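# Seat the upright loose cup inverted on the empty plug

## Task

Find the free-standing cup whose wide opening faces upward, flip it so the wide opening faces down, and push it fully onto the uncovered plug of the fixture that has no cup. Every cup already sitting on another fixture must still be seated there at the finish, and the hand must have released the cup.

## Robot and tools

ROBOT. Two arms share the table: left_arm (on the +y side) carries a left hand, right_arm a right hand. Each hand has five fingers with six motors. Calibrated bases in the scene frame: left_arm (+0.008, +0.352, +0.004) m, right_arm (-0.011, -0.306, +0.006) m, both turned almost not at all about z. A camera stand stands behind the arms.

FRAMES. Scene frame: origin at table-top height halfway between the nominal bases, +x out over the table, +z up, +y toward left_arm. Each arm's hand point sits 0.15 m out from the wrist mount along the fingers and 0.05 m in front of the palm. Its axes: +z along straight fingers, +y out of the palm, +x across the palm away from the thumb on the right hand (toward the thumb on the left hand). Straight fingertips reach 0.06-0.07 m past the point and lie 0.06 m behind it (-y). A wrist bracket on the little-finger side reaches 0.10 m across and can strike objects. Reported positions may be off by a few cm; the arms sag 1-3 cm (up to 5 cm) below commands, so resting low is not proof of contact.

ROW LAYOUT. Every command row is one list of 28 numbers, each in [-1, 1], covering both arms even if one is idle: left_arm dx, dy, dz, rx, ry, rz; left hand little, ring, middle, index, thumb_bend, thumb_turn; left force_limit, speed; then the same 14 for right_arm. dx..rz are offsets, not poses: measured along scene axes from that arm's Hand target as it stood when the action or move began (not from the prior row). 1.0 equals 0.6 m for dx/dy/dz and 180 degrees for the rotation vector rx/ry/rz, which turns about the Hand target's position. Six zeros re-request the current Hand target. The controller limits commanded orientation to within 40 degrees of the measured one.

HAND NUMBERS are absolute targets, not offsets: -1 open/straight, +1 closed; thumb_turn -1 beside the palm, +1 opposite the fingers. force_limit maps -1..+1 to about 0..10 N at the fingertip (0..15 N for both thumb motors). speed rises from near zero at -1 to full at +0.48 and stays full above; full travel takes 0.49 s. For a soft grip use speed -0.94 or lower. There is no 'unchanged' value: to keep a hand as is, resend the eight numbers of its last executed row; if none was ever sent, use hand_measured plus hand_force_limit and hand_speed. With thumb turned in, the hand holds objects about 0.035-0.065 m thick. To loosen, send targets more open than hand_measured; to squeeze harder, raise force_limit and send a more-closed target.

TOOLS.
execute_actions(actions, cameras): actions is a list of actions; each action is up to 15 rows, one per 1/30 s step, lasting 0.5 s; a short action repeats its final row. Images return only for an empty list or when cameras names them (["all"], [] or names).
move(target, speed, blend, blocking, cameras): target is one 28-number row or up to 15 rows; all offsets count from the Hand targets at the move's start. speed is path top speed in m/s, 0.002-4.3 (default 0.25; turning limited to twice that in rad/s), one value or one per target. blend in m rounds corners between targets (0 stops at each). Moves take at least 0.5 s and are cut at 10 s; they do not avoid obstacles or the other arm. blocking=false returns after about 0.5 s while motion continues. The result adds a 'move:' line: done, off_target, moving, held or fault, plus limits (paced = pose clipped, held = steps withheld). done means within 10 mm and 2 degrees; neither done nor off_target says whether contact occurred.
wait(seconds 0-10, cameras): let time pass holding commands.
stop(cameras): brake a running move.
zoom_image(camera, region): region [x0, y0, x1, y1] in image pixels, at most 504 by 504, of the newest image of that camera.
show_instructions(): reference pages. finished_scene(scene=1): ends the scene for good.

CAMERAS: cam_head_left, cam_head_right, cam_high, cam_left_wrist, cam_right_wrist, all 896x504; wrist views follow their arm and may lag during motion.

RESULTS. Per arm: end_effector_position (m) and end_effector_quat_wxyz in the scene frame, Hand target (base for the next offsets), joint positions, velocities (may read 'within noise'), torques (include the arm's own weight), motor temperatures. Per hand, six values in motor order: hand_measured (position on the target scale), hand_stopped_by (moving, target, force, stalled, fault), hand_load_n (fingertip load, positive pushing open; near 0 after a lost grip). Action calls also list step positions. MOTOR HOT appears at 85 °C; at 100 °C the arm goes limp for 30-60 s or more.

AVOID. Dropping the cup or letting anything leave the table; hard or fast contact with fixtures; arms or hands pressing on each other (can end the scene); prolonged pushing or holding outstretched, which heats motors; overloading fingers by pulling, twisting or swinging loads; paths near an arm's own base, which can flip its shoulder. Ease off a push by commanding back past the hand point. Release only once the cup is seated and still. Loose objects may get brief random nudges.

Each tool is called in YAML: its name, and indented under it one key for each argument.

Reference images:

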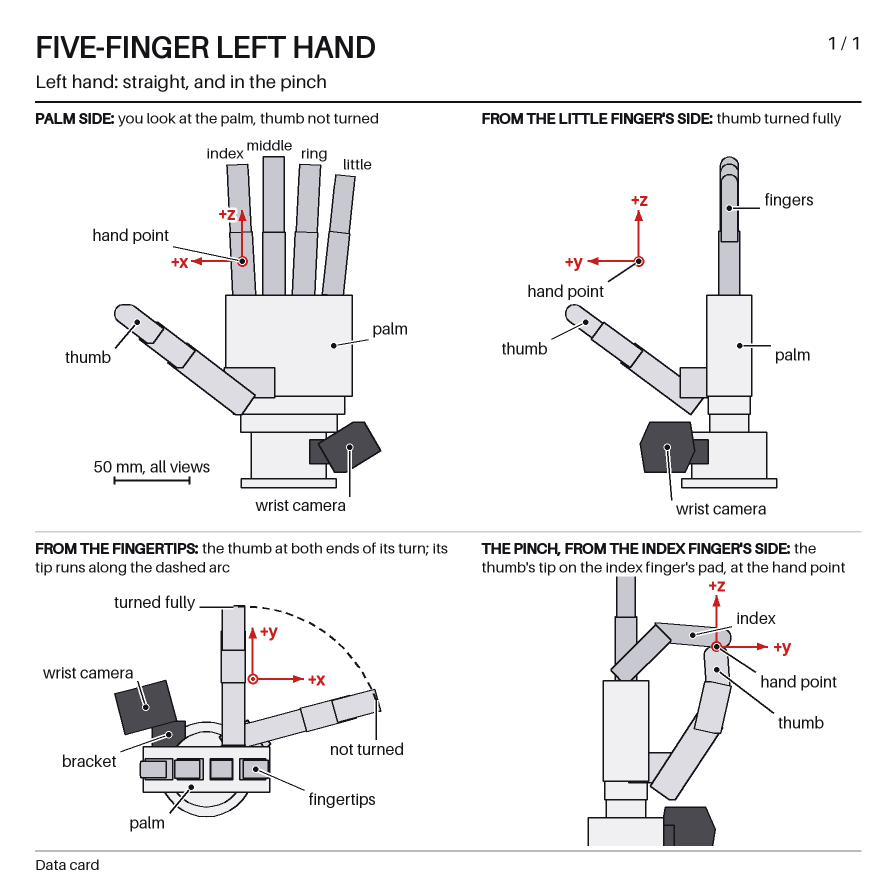

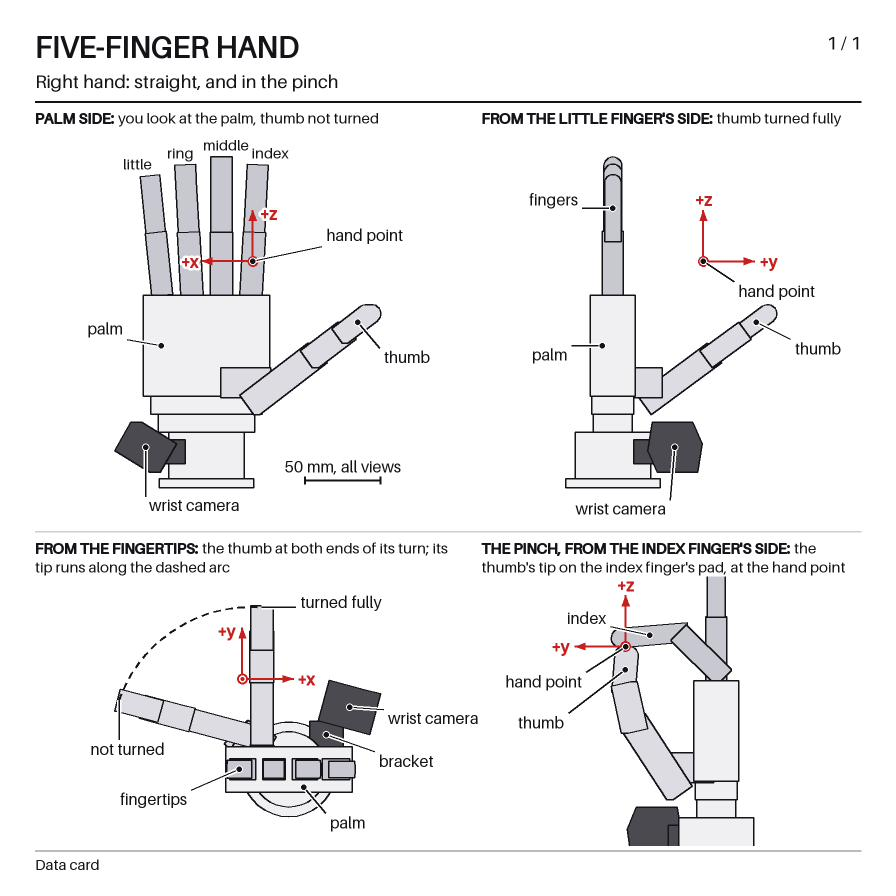

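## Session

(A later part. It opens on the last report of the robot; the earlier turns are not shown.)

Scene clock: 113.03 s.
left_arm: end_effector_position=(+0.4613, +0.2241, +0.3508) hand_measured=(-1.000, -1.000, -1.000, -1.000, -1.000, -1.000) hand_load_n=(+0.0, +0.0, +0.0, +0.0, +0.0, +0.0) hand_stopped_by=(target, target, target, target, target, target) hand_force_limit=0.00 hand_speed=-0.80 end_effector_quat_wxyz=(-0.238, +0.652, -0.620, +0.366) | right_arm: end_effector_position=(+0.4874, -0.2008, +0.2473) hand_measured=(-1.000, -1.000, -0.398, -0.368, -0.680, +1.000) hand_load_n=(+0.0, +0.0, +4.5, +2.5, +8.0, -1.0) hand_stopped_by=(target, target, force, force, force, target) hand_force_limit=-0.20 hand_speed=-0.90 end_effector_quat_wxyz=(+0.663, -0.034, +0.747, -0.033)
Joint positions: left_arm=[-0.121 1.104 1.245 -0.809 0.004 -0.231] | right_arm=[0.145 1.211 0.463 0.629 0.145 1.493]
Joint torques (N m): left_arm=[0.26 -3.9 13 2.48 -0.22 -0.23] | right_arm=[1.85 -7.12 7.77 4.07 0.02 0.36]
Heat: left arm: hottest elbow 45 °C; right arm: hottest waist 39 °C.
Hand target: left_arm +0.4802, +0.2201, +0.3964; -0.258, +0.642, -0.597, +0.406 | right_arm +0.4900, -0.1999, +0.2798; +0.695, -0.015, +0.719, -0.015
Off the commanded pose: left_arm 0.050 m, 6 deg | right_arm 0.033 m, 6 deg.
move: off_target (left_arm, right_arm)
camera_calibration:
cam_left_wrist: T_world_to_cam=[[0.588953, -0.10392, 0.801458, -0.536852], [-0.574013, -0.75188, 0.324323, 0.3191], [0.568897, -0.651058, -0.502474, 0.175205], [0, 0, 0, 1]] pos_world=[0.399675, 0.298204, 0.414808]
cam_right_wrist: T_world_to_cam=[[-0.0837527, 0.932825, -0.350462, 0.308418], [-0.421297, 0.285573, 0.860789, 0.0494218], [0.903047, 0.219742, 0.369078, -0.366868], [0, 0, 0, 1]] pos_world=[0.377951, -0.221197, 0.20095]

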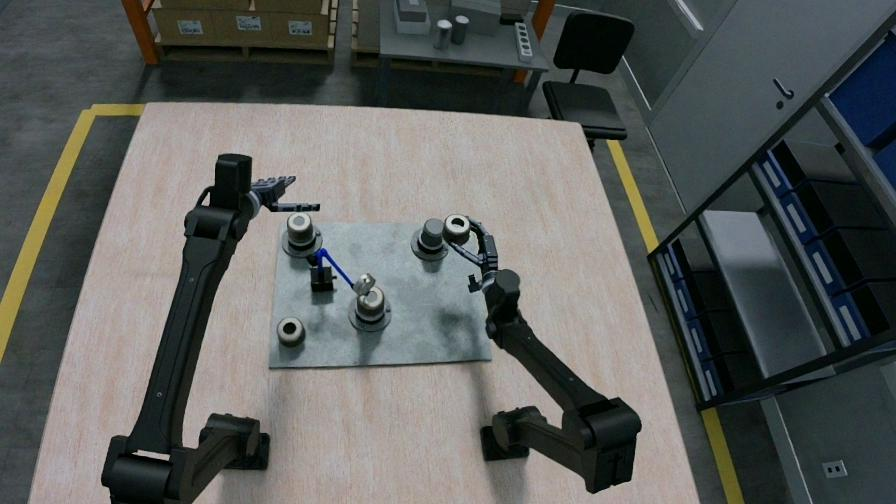

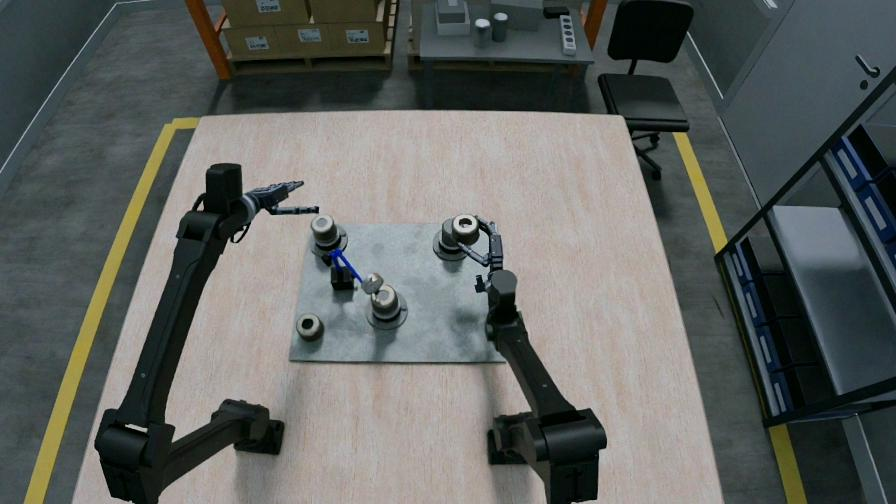

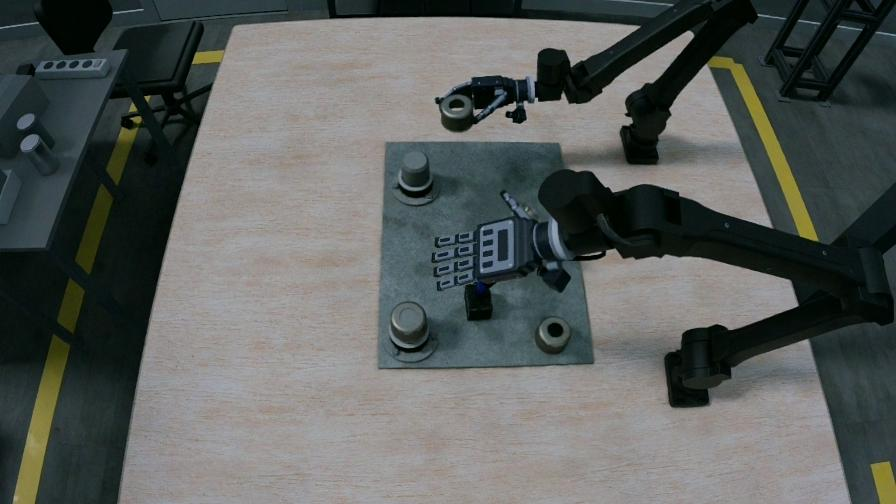

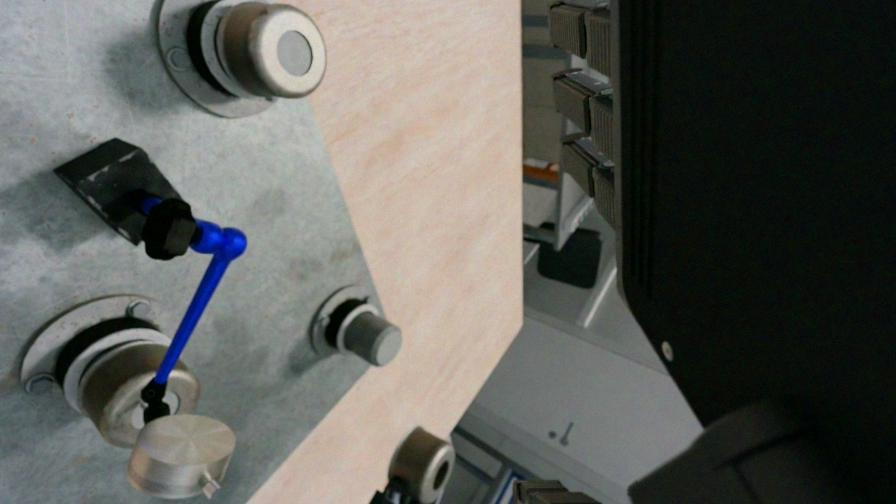

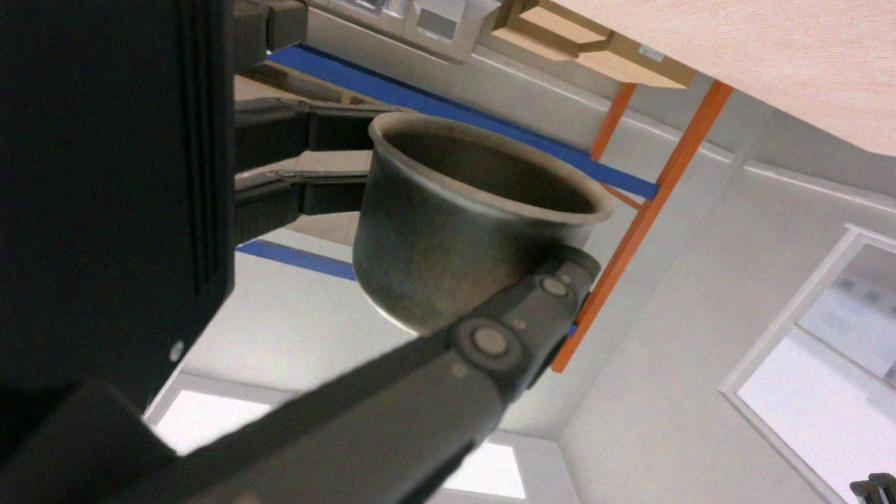

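move:
  target: [0, 0, 0, 0, 0, 0, -1, -1, -1, -1, -1, -1, 0.0, -0.8, 0.133, 0.05, -0.09, 0.0167, -0.0267, 0, -1, -1, 0.3, 0.3, 0.2, 1, -0.2, -0.9]
  speed: 0.12
  cameras: ["all"]

zoom_image:
  camera: "cam_head_right"
  region: [400, 170, 520, 290]

zoom_image:
  camera: "cam_head_left"
  region: [380, 170, 500, 290]

zoom_image:
  camera: "cam_high"
  region: [350, 90, 490, 230]

zoom_image:
  camera: "cam_left_wrist"
  region: [280, 260, 480, 460]

Scene clock: 123.23 s.
left_arm: end_effector_position=(+0.4613, +0.2241, +0.3508) hand_measured=(-1.000, -1.000, -1.000, -1.000, -1.000, -1.000) hand_load_n=(+0.0, +0.0, +0.0, +0.0, -0.5, -0.5) hand_stopped_by=(target, target, target, target, target, target) hand_force_limit=0.00 hand_speed=-0.80 end_effector_quat_wxyz=(-0.238, +0.652, -0.620, +0.366) | right_arm: end_effector_position=(+0.5524, -0.1743, +0.1747) hand_measured=(-1.000, -1.000, -0.398, -0.368, -0.680, +1.000) hand_load_n=(+0.0, +0.0, +5.0, +2.5, +7.5, -1.0) hand_stopped_by=(target, target, force, force, force, target) hand_force_limit=-0.20 hand_speed=-0.90 end_effector_quat_wxyz=(+0.680, -0.021, +0.732, -0.017)
Joint positions: left_arm=[-0.121 1.104 1.245 -0.809 0.004 -0.231] | right_arm=[0.189 1.665 0.572 1.018 0.183 1.531]
Joint torques (N m): left_arm=[0.21 -4.72 12.77 2.63 -0.17 -0.08] | right_arm=[2.67 -12.04 9.11 4.03 0.05 0.36]
Heat: left arm: hottest elbow 46 °C; right arm: hottest waist 39 °C.
Hand target: left_arm +0.4802, +0.2201, +0.3964; -0.258, +0.642, -0.597, +0.406 | right_arm +0.5698, -0.1699, +0.2258; +0.725, +0.004, +0.689, +0.004
Off the commanded pose: left_arm 0.050 m, 6 deg | right_arm 0.054 m, 8 deg.
move: off_target (left_arm, right_arm)
camera_calibration:
cam_left_wrist: T_world_to_cam=[[0.588953, -0.10392, 0.801458, -0.536852], [-0.574013, -0.75188, 0.324323, 0.3191], [0.568897, -0.651058, -0.502474, 0.175205], [0, 0, 0, 1]] pos_world=[0.399675, 0.298204, 0.414808]
cam_right_wrist: T_world_to_cam=[[-0.0714216, 0.946509, -0.314673, 0.253126], [-0.460107, 0.248646, 0.852336, 0.148263], [0.884986, 0.205659, 0.417737, -0.405577], [0, 0, 0, 1]] pos_world=[0.445226, -0.193041, 0.122707]

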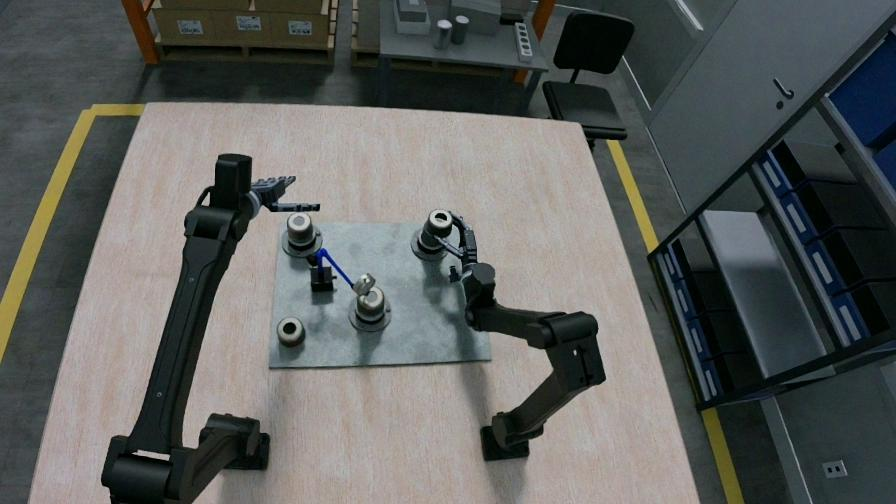

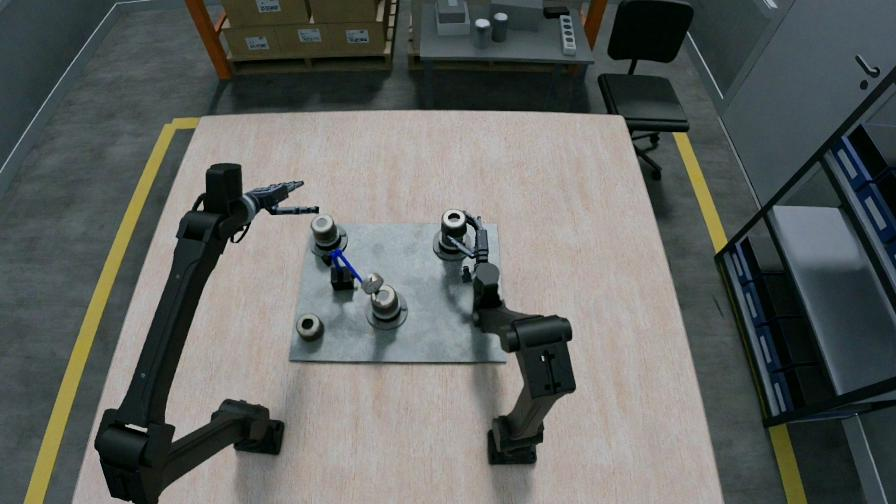

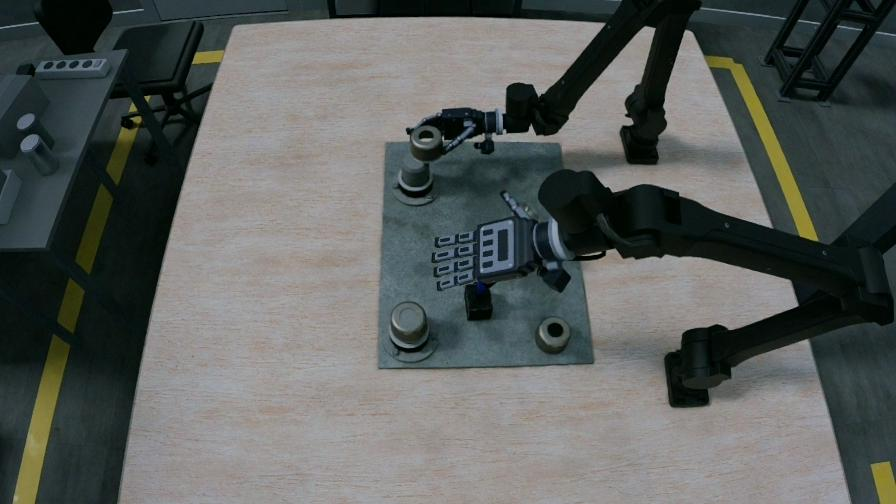

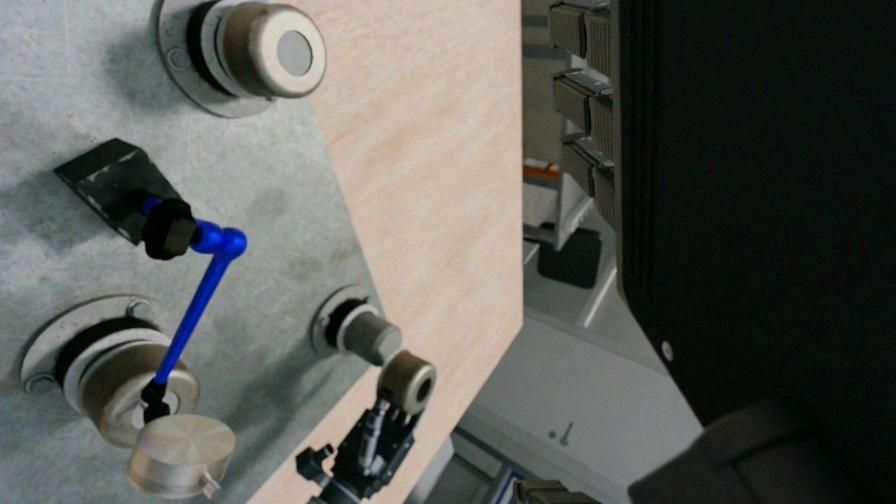

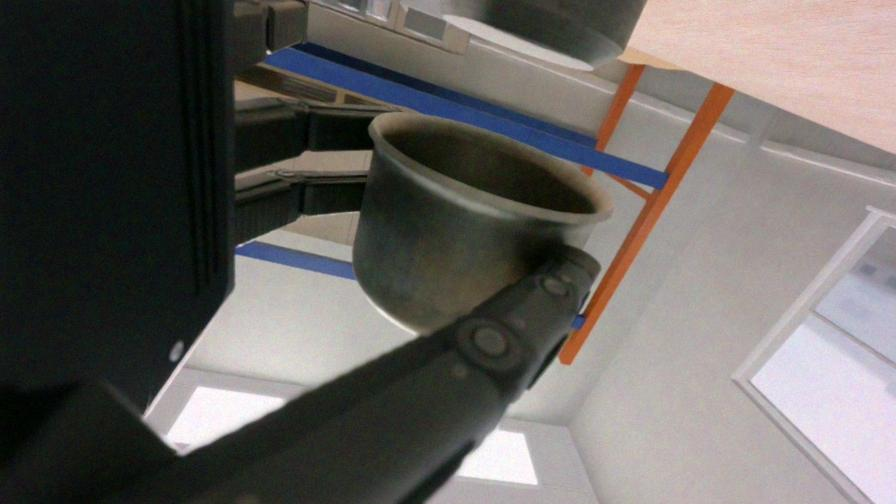

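Scaled by 4.200 from the camera's 896x504 image, which has a finer 1280x720 frame.

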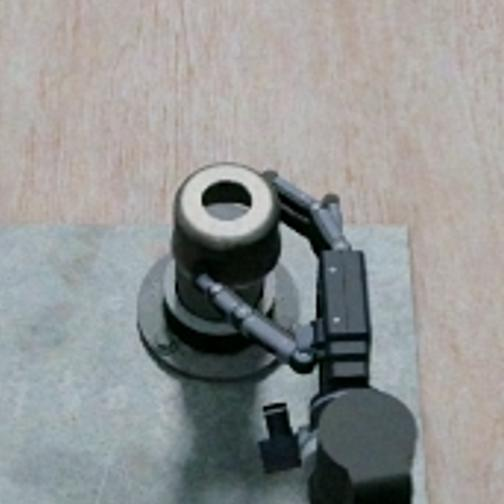

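Scaled by 4.200 from the camera's 896x504 image, which has a finer 1280x720 frame.

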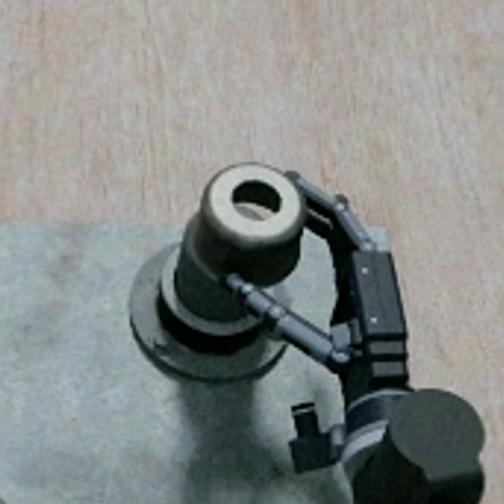

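Scaled by 3.600 from the camera's 896x504 image, which has a finer 1280x720 frame.

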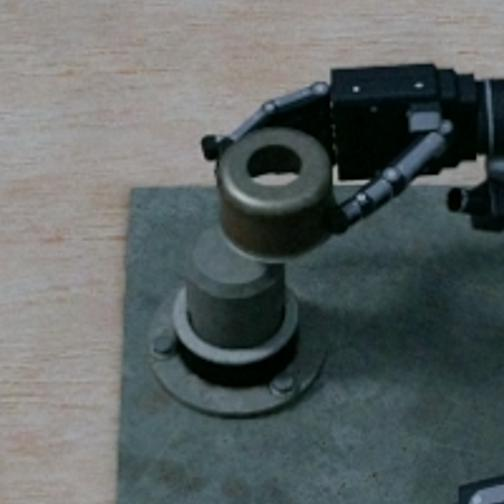

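Scaled by 2.520 from the camera's 896x504 image, which has a finer 1280x720 frame.

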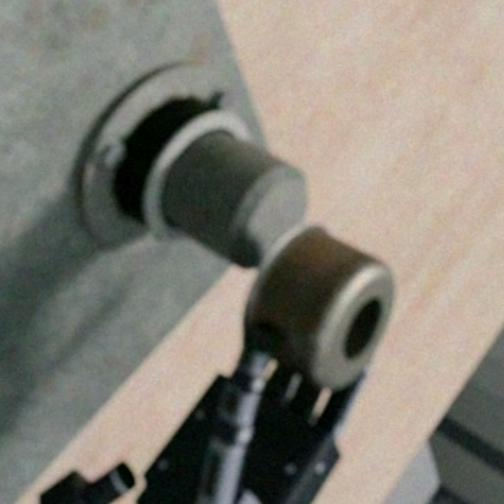

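zoom_image:
  camera: "cam_right_wrist"
  region: [340, 0, 700, 240]

Scaled by 1.400 from the camera's 896x504 image, which has a finer 1280x720 frame.

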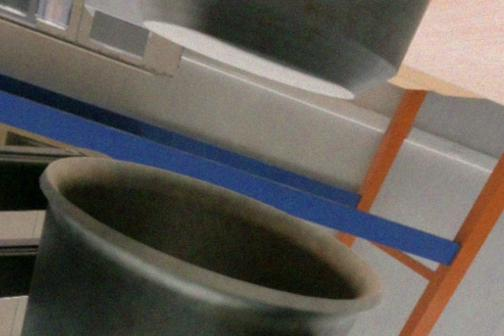

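move:
  target: [0, 0, 0, 0, 0, 0, -1, -1, -1, -1, -1, -1, 0.0, -0.8, 0.037, 0.003, 0.0, 0, 0, 0, -1, -1, 0.3, 0.3, 0.2, 1, -0.2, -0.9]
  speed: 0.06
  cameras: ["all"]

zoom_image:
  camera: "cam_head_right"
  region: [400, 170, 520, 290]

zoom_image:
  camera: "cam_head_left"
  region: [380, 170, 500, 290]

zoom_image:
  camera: "cam_high"
  region: [350, 90, 490, 230]

zoom_image:
  camera: "cam_left_wrist"
  region: [280, 260, 480, 460]

zoom_image:
  camera: "cam_right_wrist"
  region: [340, 0, 700, 240]

Scene clock: 128.67 s.
left_arm: end_effector_position=(+0.4613, +0.2241, +0.3508) hand_measured=(-1.000, -1.000, -1.000, -1.000, -1.000, -1.000) hand_load_n=(+0.0, +0.0, +0.0, +0.0, +0.0, +0.0) hand_stopped_by=(target, target, target, target, target, target) hand_force_limit=0.00 hand_speed=-0.80 end_effector_quat_wxyz=(-0.238, +0.652, -0.620, +0.366) | right_arm: end_effector_position=(+0.5743, -0.1702, +0.1799) hand_measured=(-1.000, -1.000, -0.398, -0.368, -0.680, +1.000) hand_load_n=(+0.0, +0.0, +5.0, +3.0, +8.0, -1.0) hand_stopped_by=(target, target, force, force, force, target) hand_force_limit=-0.20 hand_speed=-0.90 end_effector_quat_wxyz=(+0.688, -0.019, +0.725, -0.016)
Joint positions: left_arm=[-0.121 1.104 1.245 -0.809 0.004 -0.231] | right_arm=[0.189 1.707 0.635 1.018 0.183 1.531]
Joint torques (N m): left_arm=[-1.08 -4.07 12.93 2.62 -0.14 -0.17] | right_arm=[2.08 -12.92 9.29 3.06 -0.14 0.37]
Heat: left arm: hottest elbow 46 °C; right arm: hottest waist 39 °C.
Hand target: left_arm +0.4802, +0.2201, +0.3964; -0.258, +0.642, -0.597, +0.406 | right_arm +0.5920, -0.1681, +0.2258; +0.725, +0.004, +0.689, +0.004
Off the commanded pose: left_arm 0.050 m, 6 deg | right_arm 0.049 m, 7 deg.
move: off_target (left_arm, right_arm)
camera_calibration:
cam_left_wrist: T_world_to_cam=[[0.588953, -0.10392, 0.801458, -0.536852], [-0.574013, -0.75188, 0.324323, 0.3191], [0.568897, -0.651058, -0.502474, 0.175205], [0, 0, 0, 1]] pos_world=[0.399675, 0.298204, 0.414808]
cam_right_wrist: T_world_to_cam=[[-0.0648428, 0.947756, -0.312337, 0.248371], [-0.477962, 0.24526, 0.843445, 0.164144], [0.875984, 0.203977, 0.437088, -0.426611], [0, 0, 0, 1]] pos_world=[0.468265, -0.188634, 0.125595]

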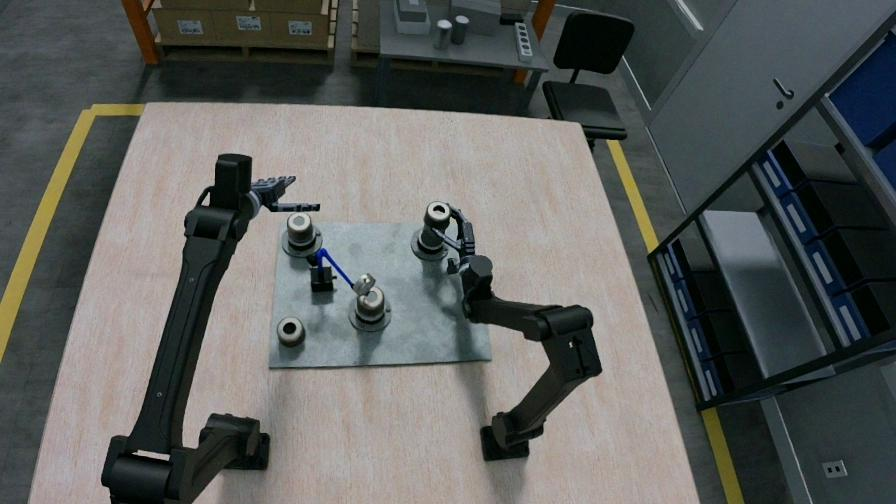

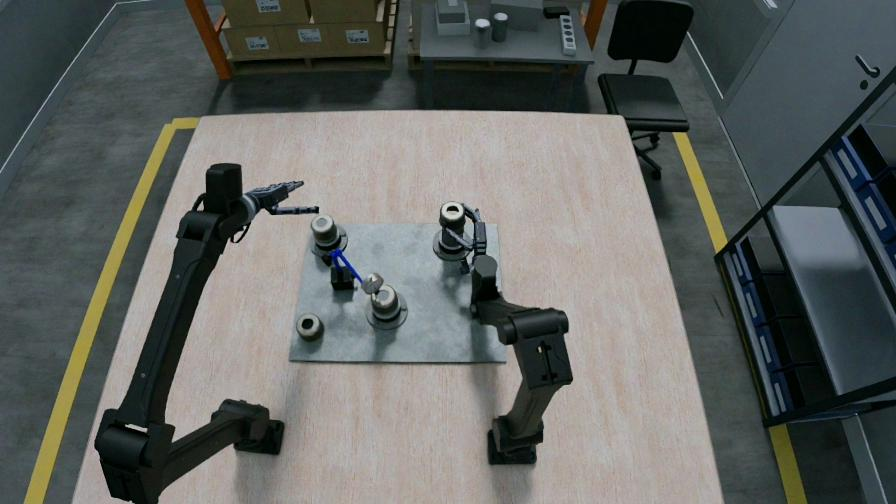

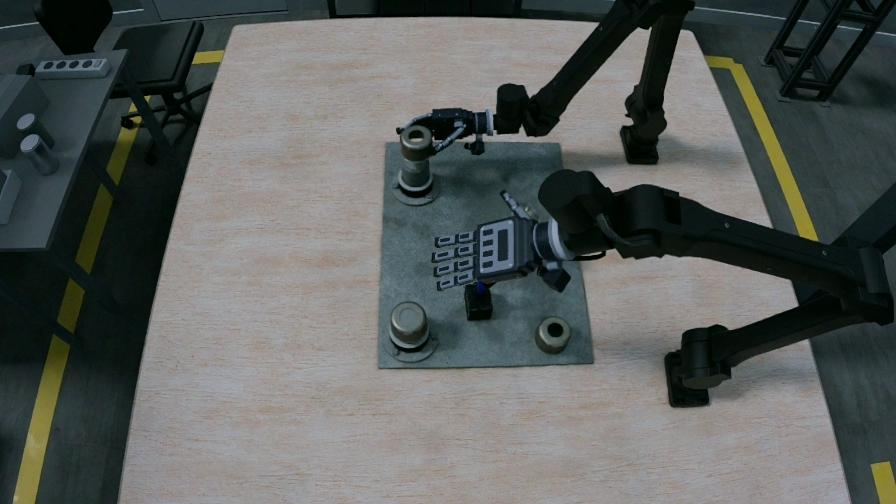

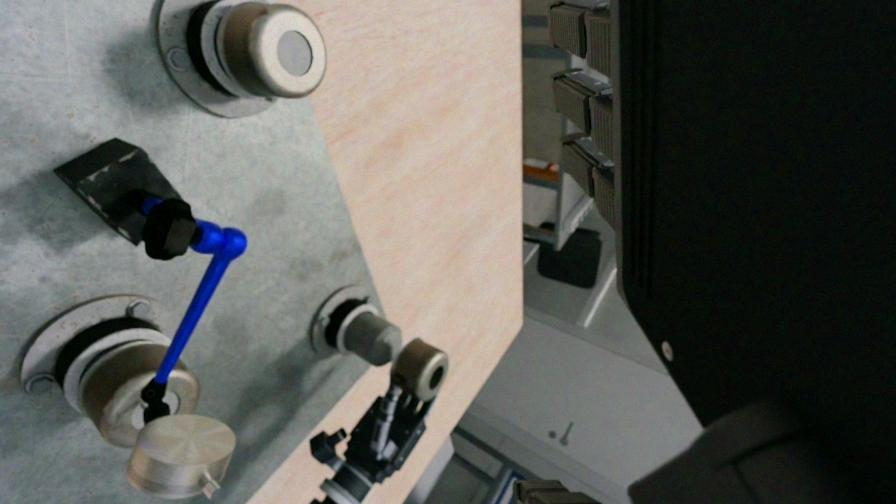

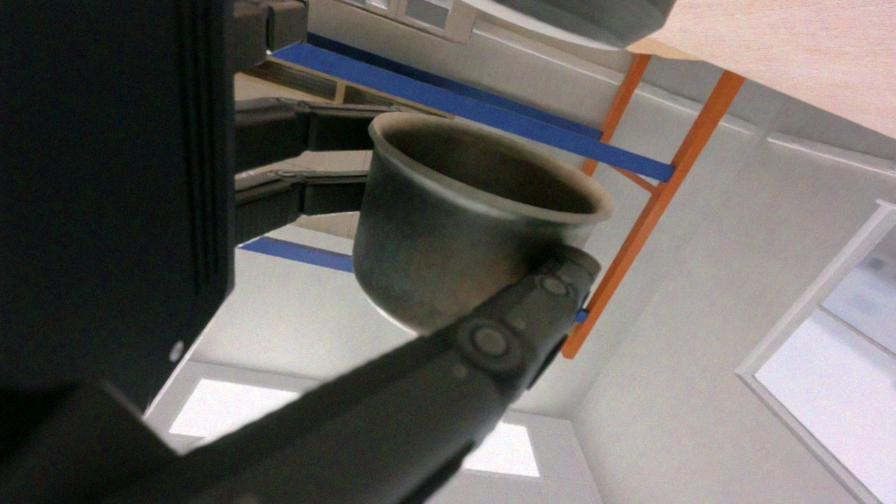

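Scaled by 4.200 from the camera's 896x504 image, which has a finer 1280x720 frame.

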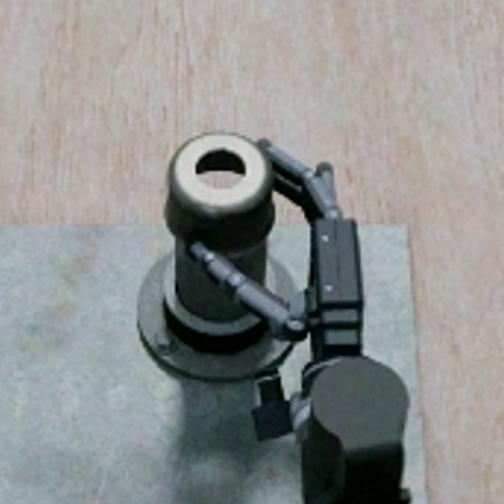

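Scaled by 4.200 from the camera's 896x504 image, which has a finer 1280x720 frame.

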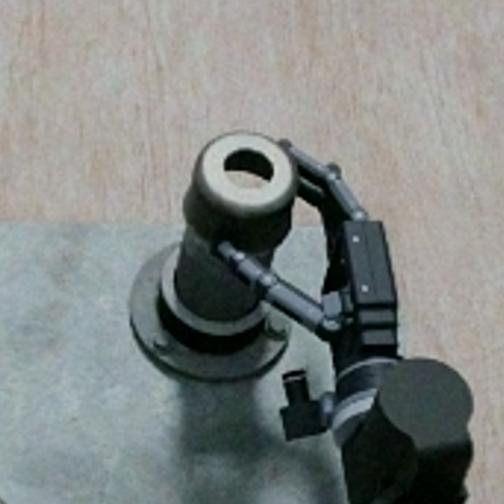

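Scaled by 3.600 from the camera's 896x504 image, which has a finer 1280x720 frame.

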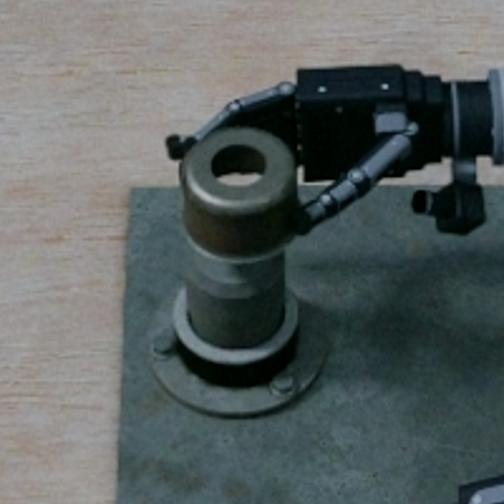

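Scaled by 2.520 from the camera's 896x504 image, which has a finer 1280x720 frame.

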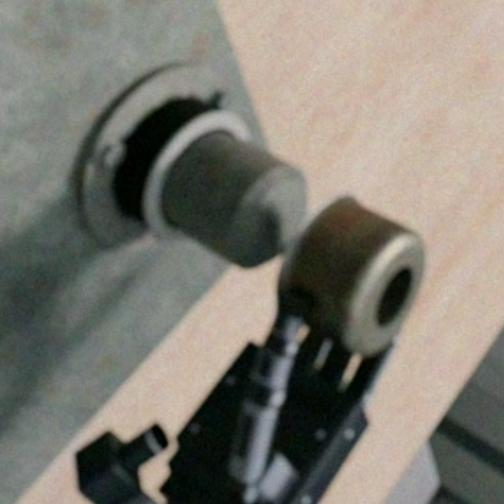

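Scaled by 1.400 from the camera's 896x504 image, which has a finer 1280x720 frame.

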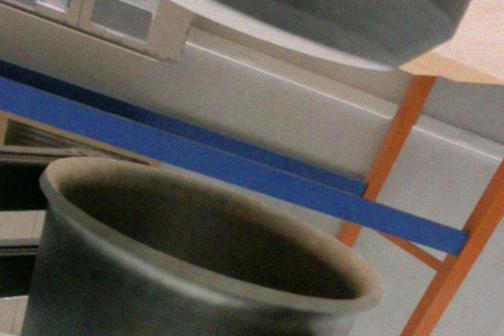

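move:
  target: [0, 0, 0, 0, 0, 0, -1, -1, -1, -1, -1, -1, 0.0, -0.8, 0.004, 0.002, -0.043, 0, 0, 0, -1, -1, 0.3, 0.3, 0.2, 1, -0.2, -0.9]
  speed: 0.06
  cameras: ["cam_head_left", "cam_head_right", "cam_high", "cam_left_wrist", "cam_right_wrist"]

zoom_image:
  camera: "cam_head_right"
  region: [400, 170, 520, 290]

zoom_image:
  camera: "cam_head_left"
  region: [380, 170, 500, 290]

zoom_image:
  camera: "cam_high"
  region: [350, 90, 490, 230]

zoom_image:
  camera: "cam_left_wrist"
  region: [280, 260, 480, 460]

zoom_image:
  camera: "cam_right_wrist"
  region: [340, 0, 700, 240]

Scene clock: 132.20 s.
left_arm: end_effector_position=(+0.4613, +0.2241, +0.3508) hand_measured=(-1.000, -1.000, -1.000, -1.000, -1.000, -1.000) hand_load_n=(+0.0, +0.0, +0.0, +0.0, +0.0, +0.0) hand_stopped_by=(target, target, target, target, target, target) hand_force_limit=0.00 hand_speed=-0.80 end_effector_quat_wxyz=(-0.238, +0.652, -0.620, +0.366) | right_arm: end_effector_position=(+0.5771, -0.1697, +0.1493) hand_measured=(-1.000, -1.000, -0.398, -0.368, -0.680, +1.000) hand_load_n=(+0.0, +0.0, +5.0, +2.5, +8.0, -1.0) hand_stopped_by=(target, target, force, force, force, target) hand_force_limit=-0.20 hand_speed=-0.90 end_effector_quat_wxyz=(+0.680, -0.021, +0.732, -0.017)
Joint positions: left_arm=[-0.121 1.104 1.245 -0.809 0.004 -0.231] | right_arm=[0.189 1.79 0.638 1.077 0.183 1.531]
Joint torques (N m): left_arm=[-0.38 -4.37 12.74 2.73 -0.14 -0.18] | right_arm=[2.26 -13.74 8.5 4.01 -0.1 0.36]
Heat: left arm: hottest elbow 46 °C; right arm: hottest waist 39 °C.
Hand target: left_arm +0.4802, +0.2201, +0.3964; -0.258, +0.642, -0.597, +0.406 | right_arm +0.5944, -0.1669, +0.2000; +0.725, +0.004, +0.689, +0.004
Off the commanded pose: left_arm 0.050 m, 6 deg | right_arm 0.054 m, 8 deg.
move: off_target (left_arm, right_arm)
camera_calibration:
cam_left_wrist: T_world_to_cam=[[0.588953, -0.10392, 0.801458, -0.536852], [-0.574013, -0.75188, 0.324323, 0.3191], [0.568897, -0.651058, -0.502474, 0.175205], [0, 0, 0, 1]] pos_world=[0.399675, 0.298204, 0.414808]
cam_right_wrist: T_world_to_cam=[[-0.0714216, 0.946509, -0.314673, 0.242474], [-0.460107, 0.248646, 0.852336, 0.179977], [0.884986, 0.205659, 0.417737, -0.417746], [0, 0, 0, 1]] pos_world=[0.469826, -0.188341, 0.0974066]

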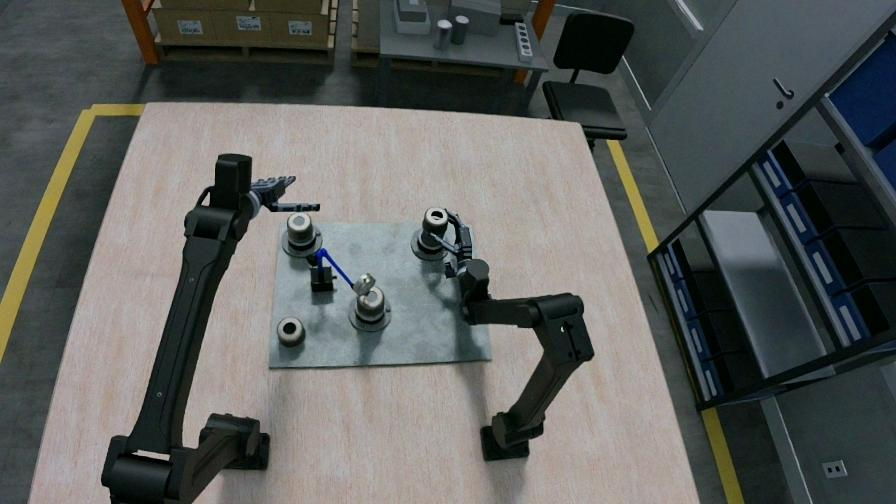

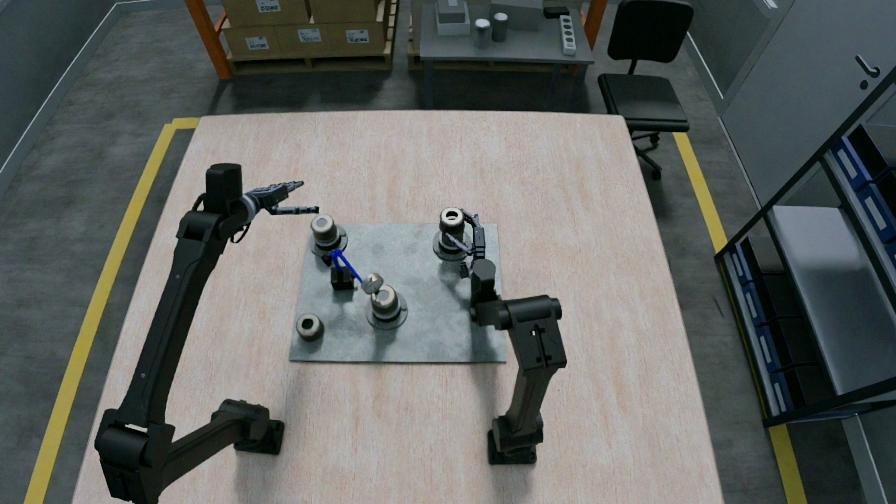

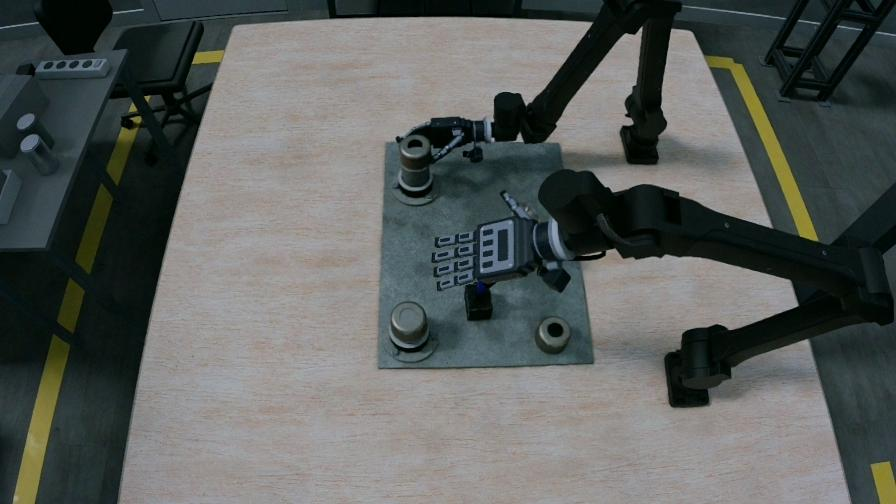

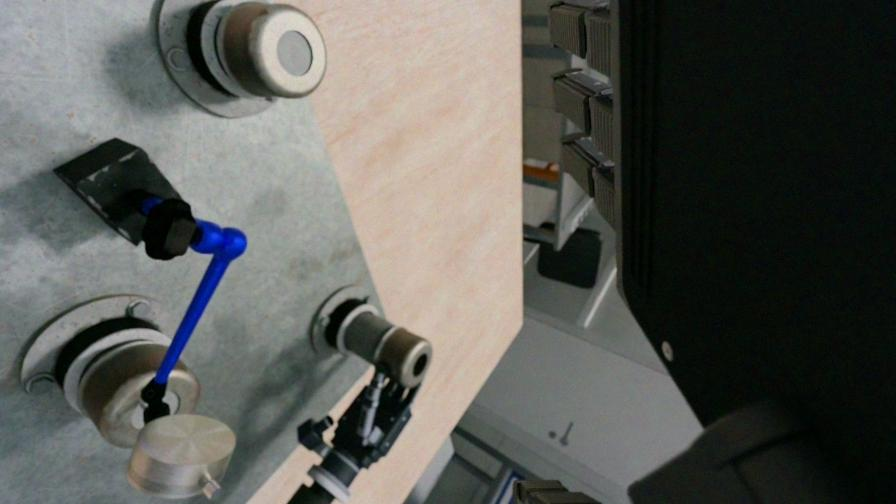

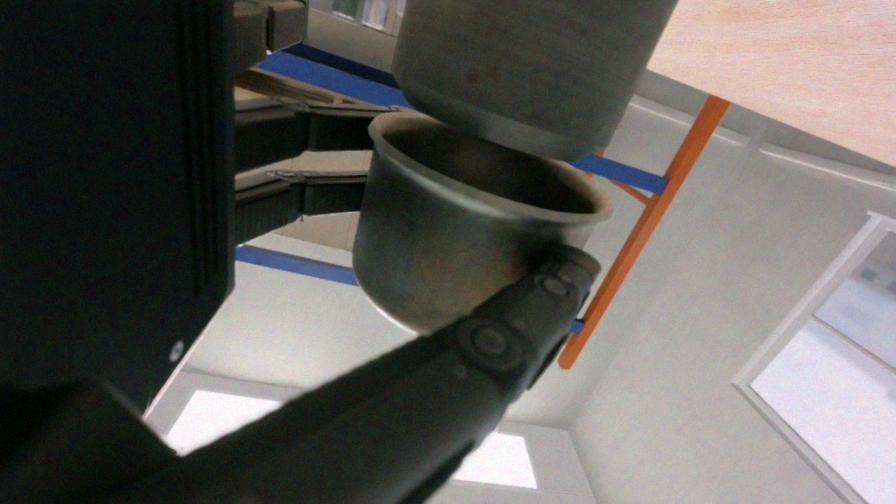

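Scaled by 4.200 from the camera's 896x504 image, which has a finer 1280x720 frame.

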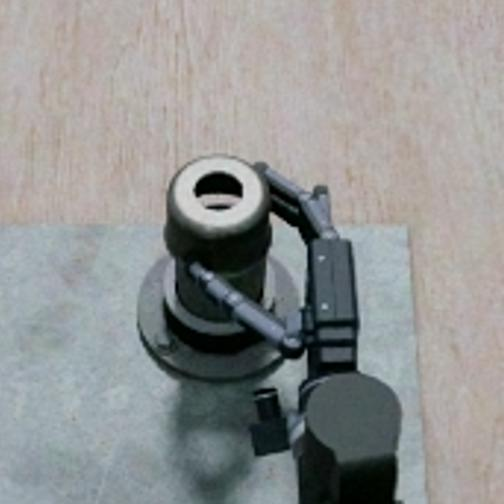

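Scaled by 4.200 from the camera's 896x504 image, which has a finer 1280x720 frame.

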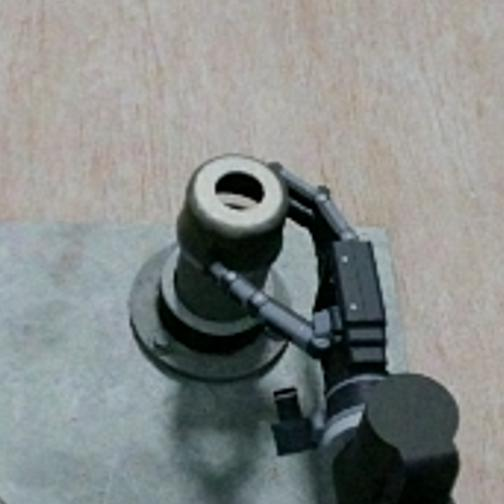

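Scaled by 3.600 from the camera's 896x504 image, which has a finer 1280x720 frame.

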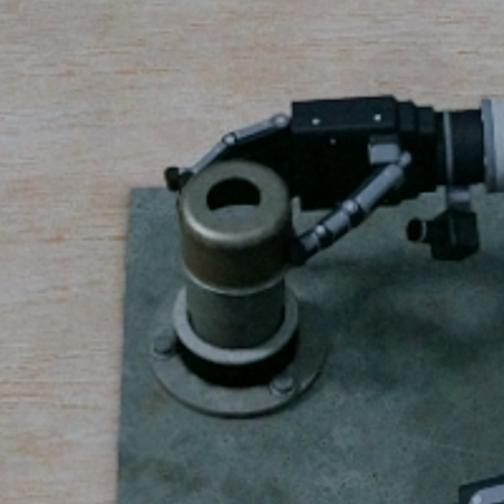

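Scaled by 2.520 from the camera's 896x504 image, which has a finer 1280x720 frame.

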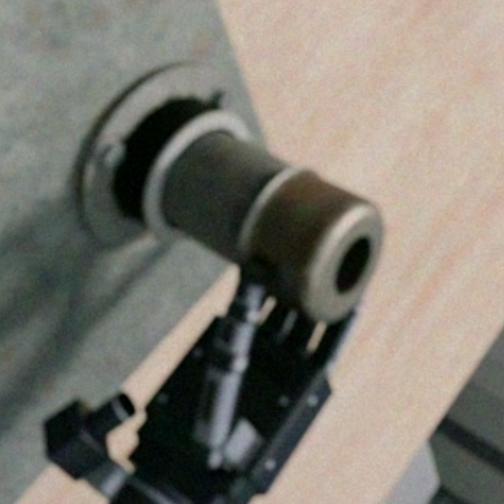

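Scaled by 1.400 from the camera's 896x504 image, which has a finer 1280x720 frame.

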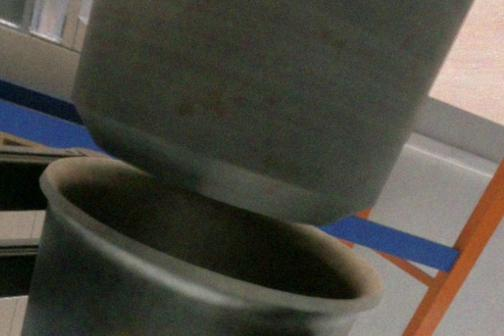

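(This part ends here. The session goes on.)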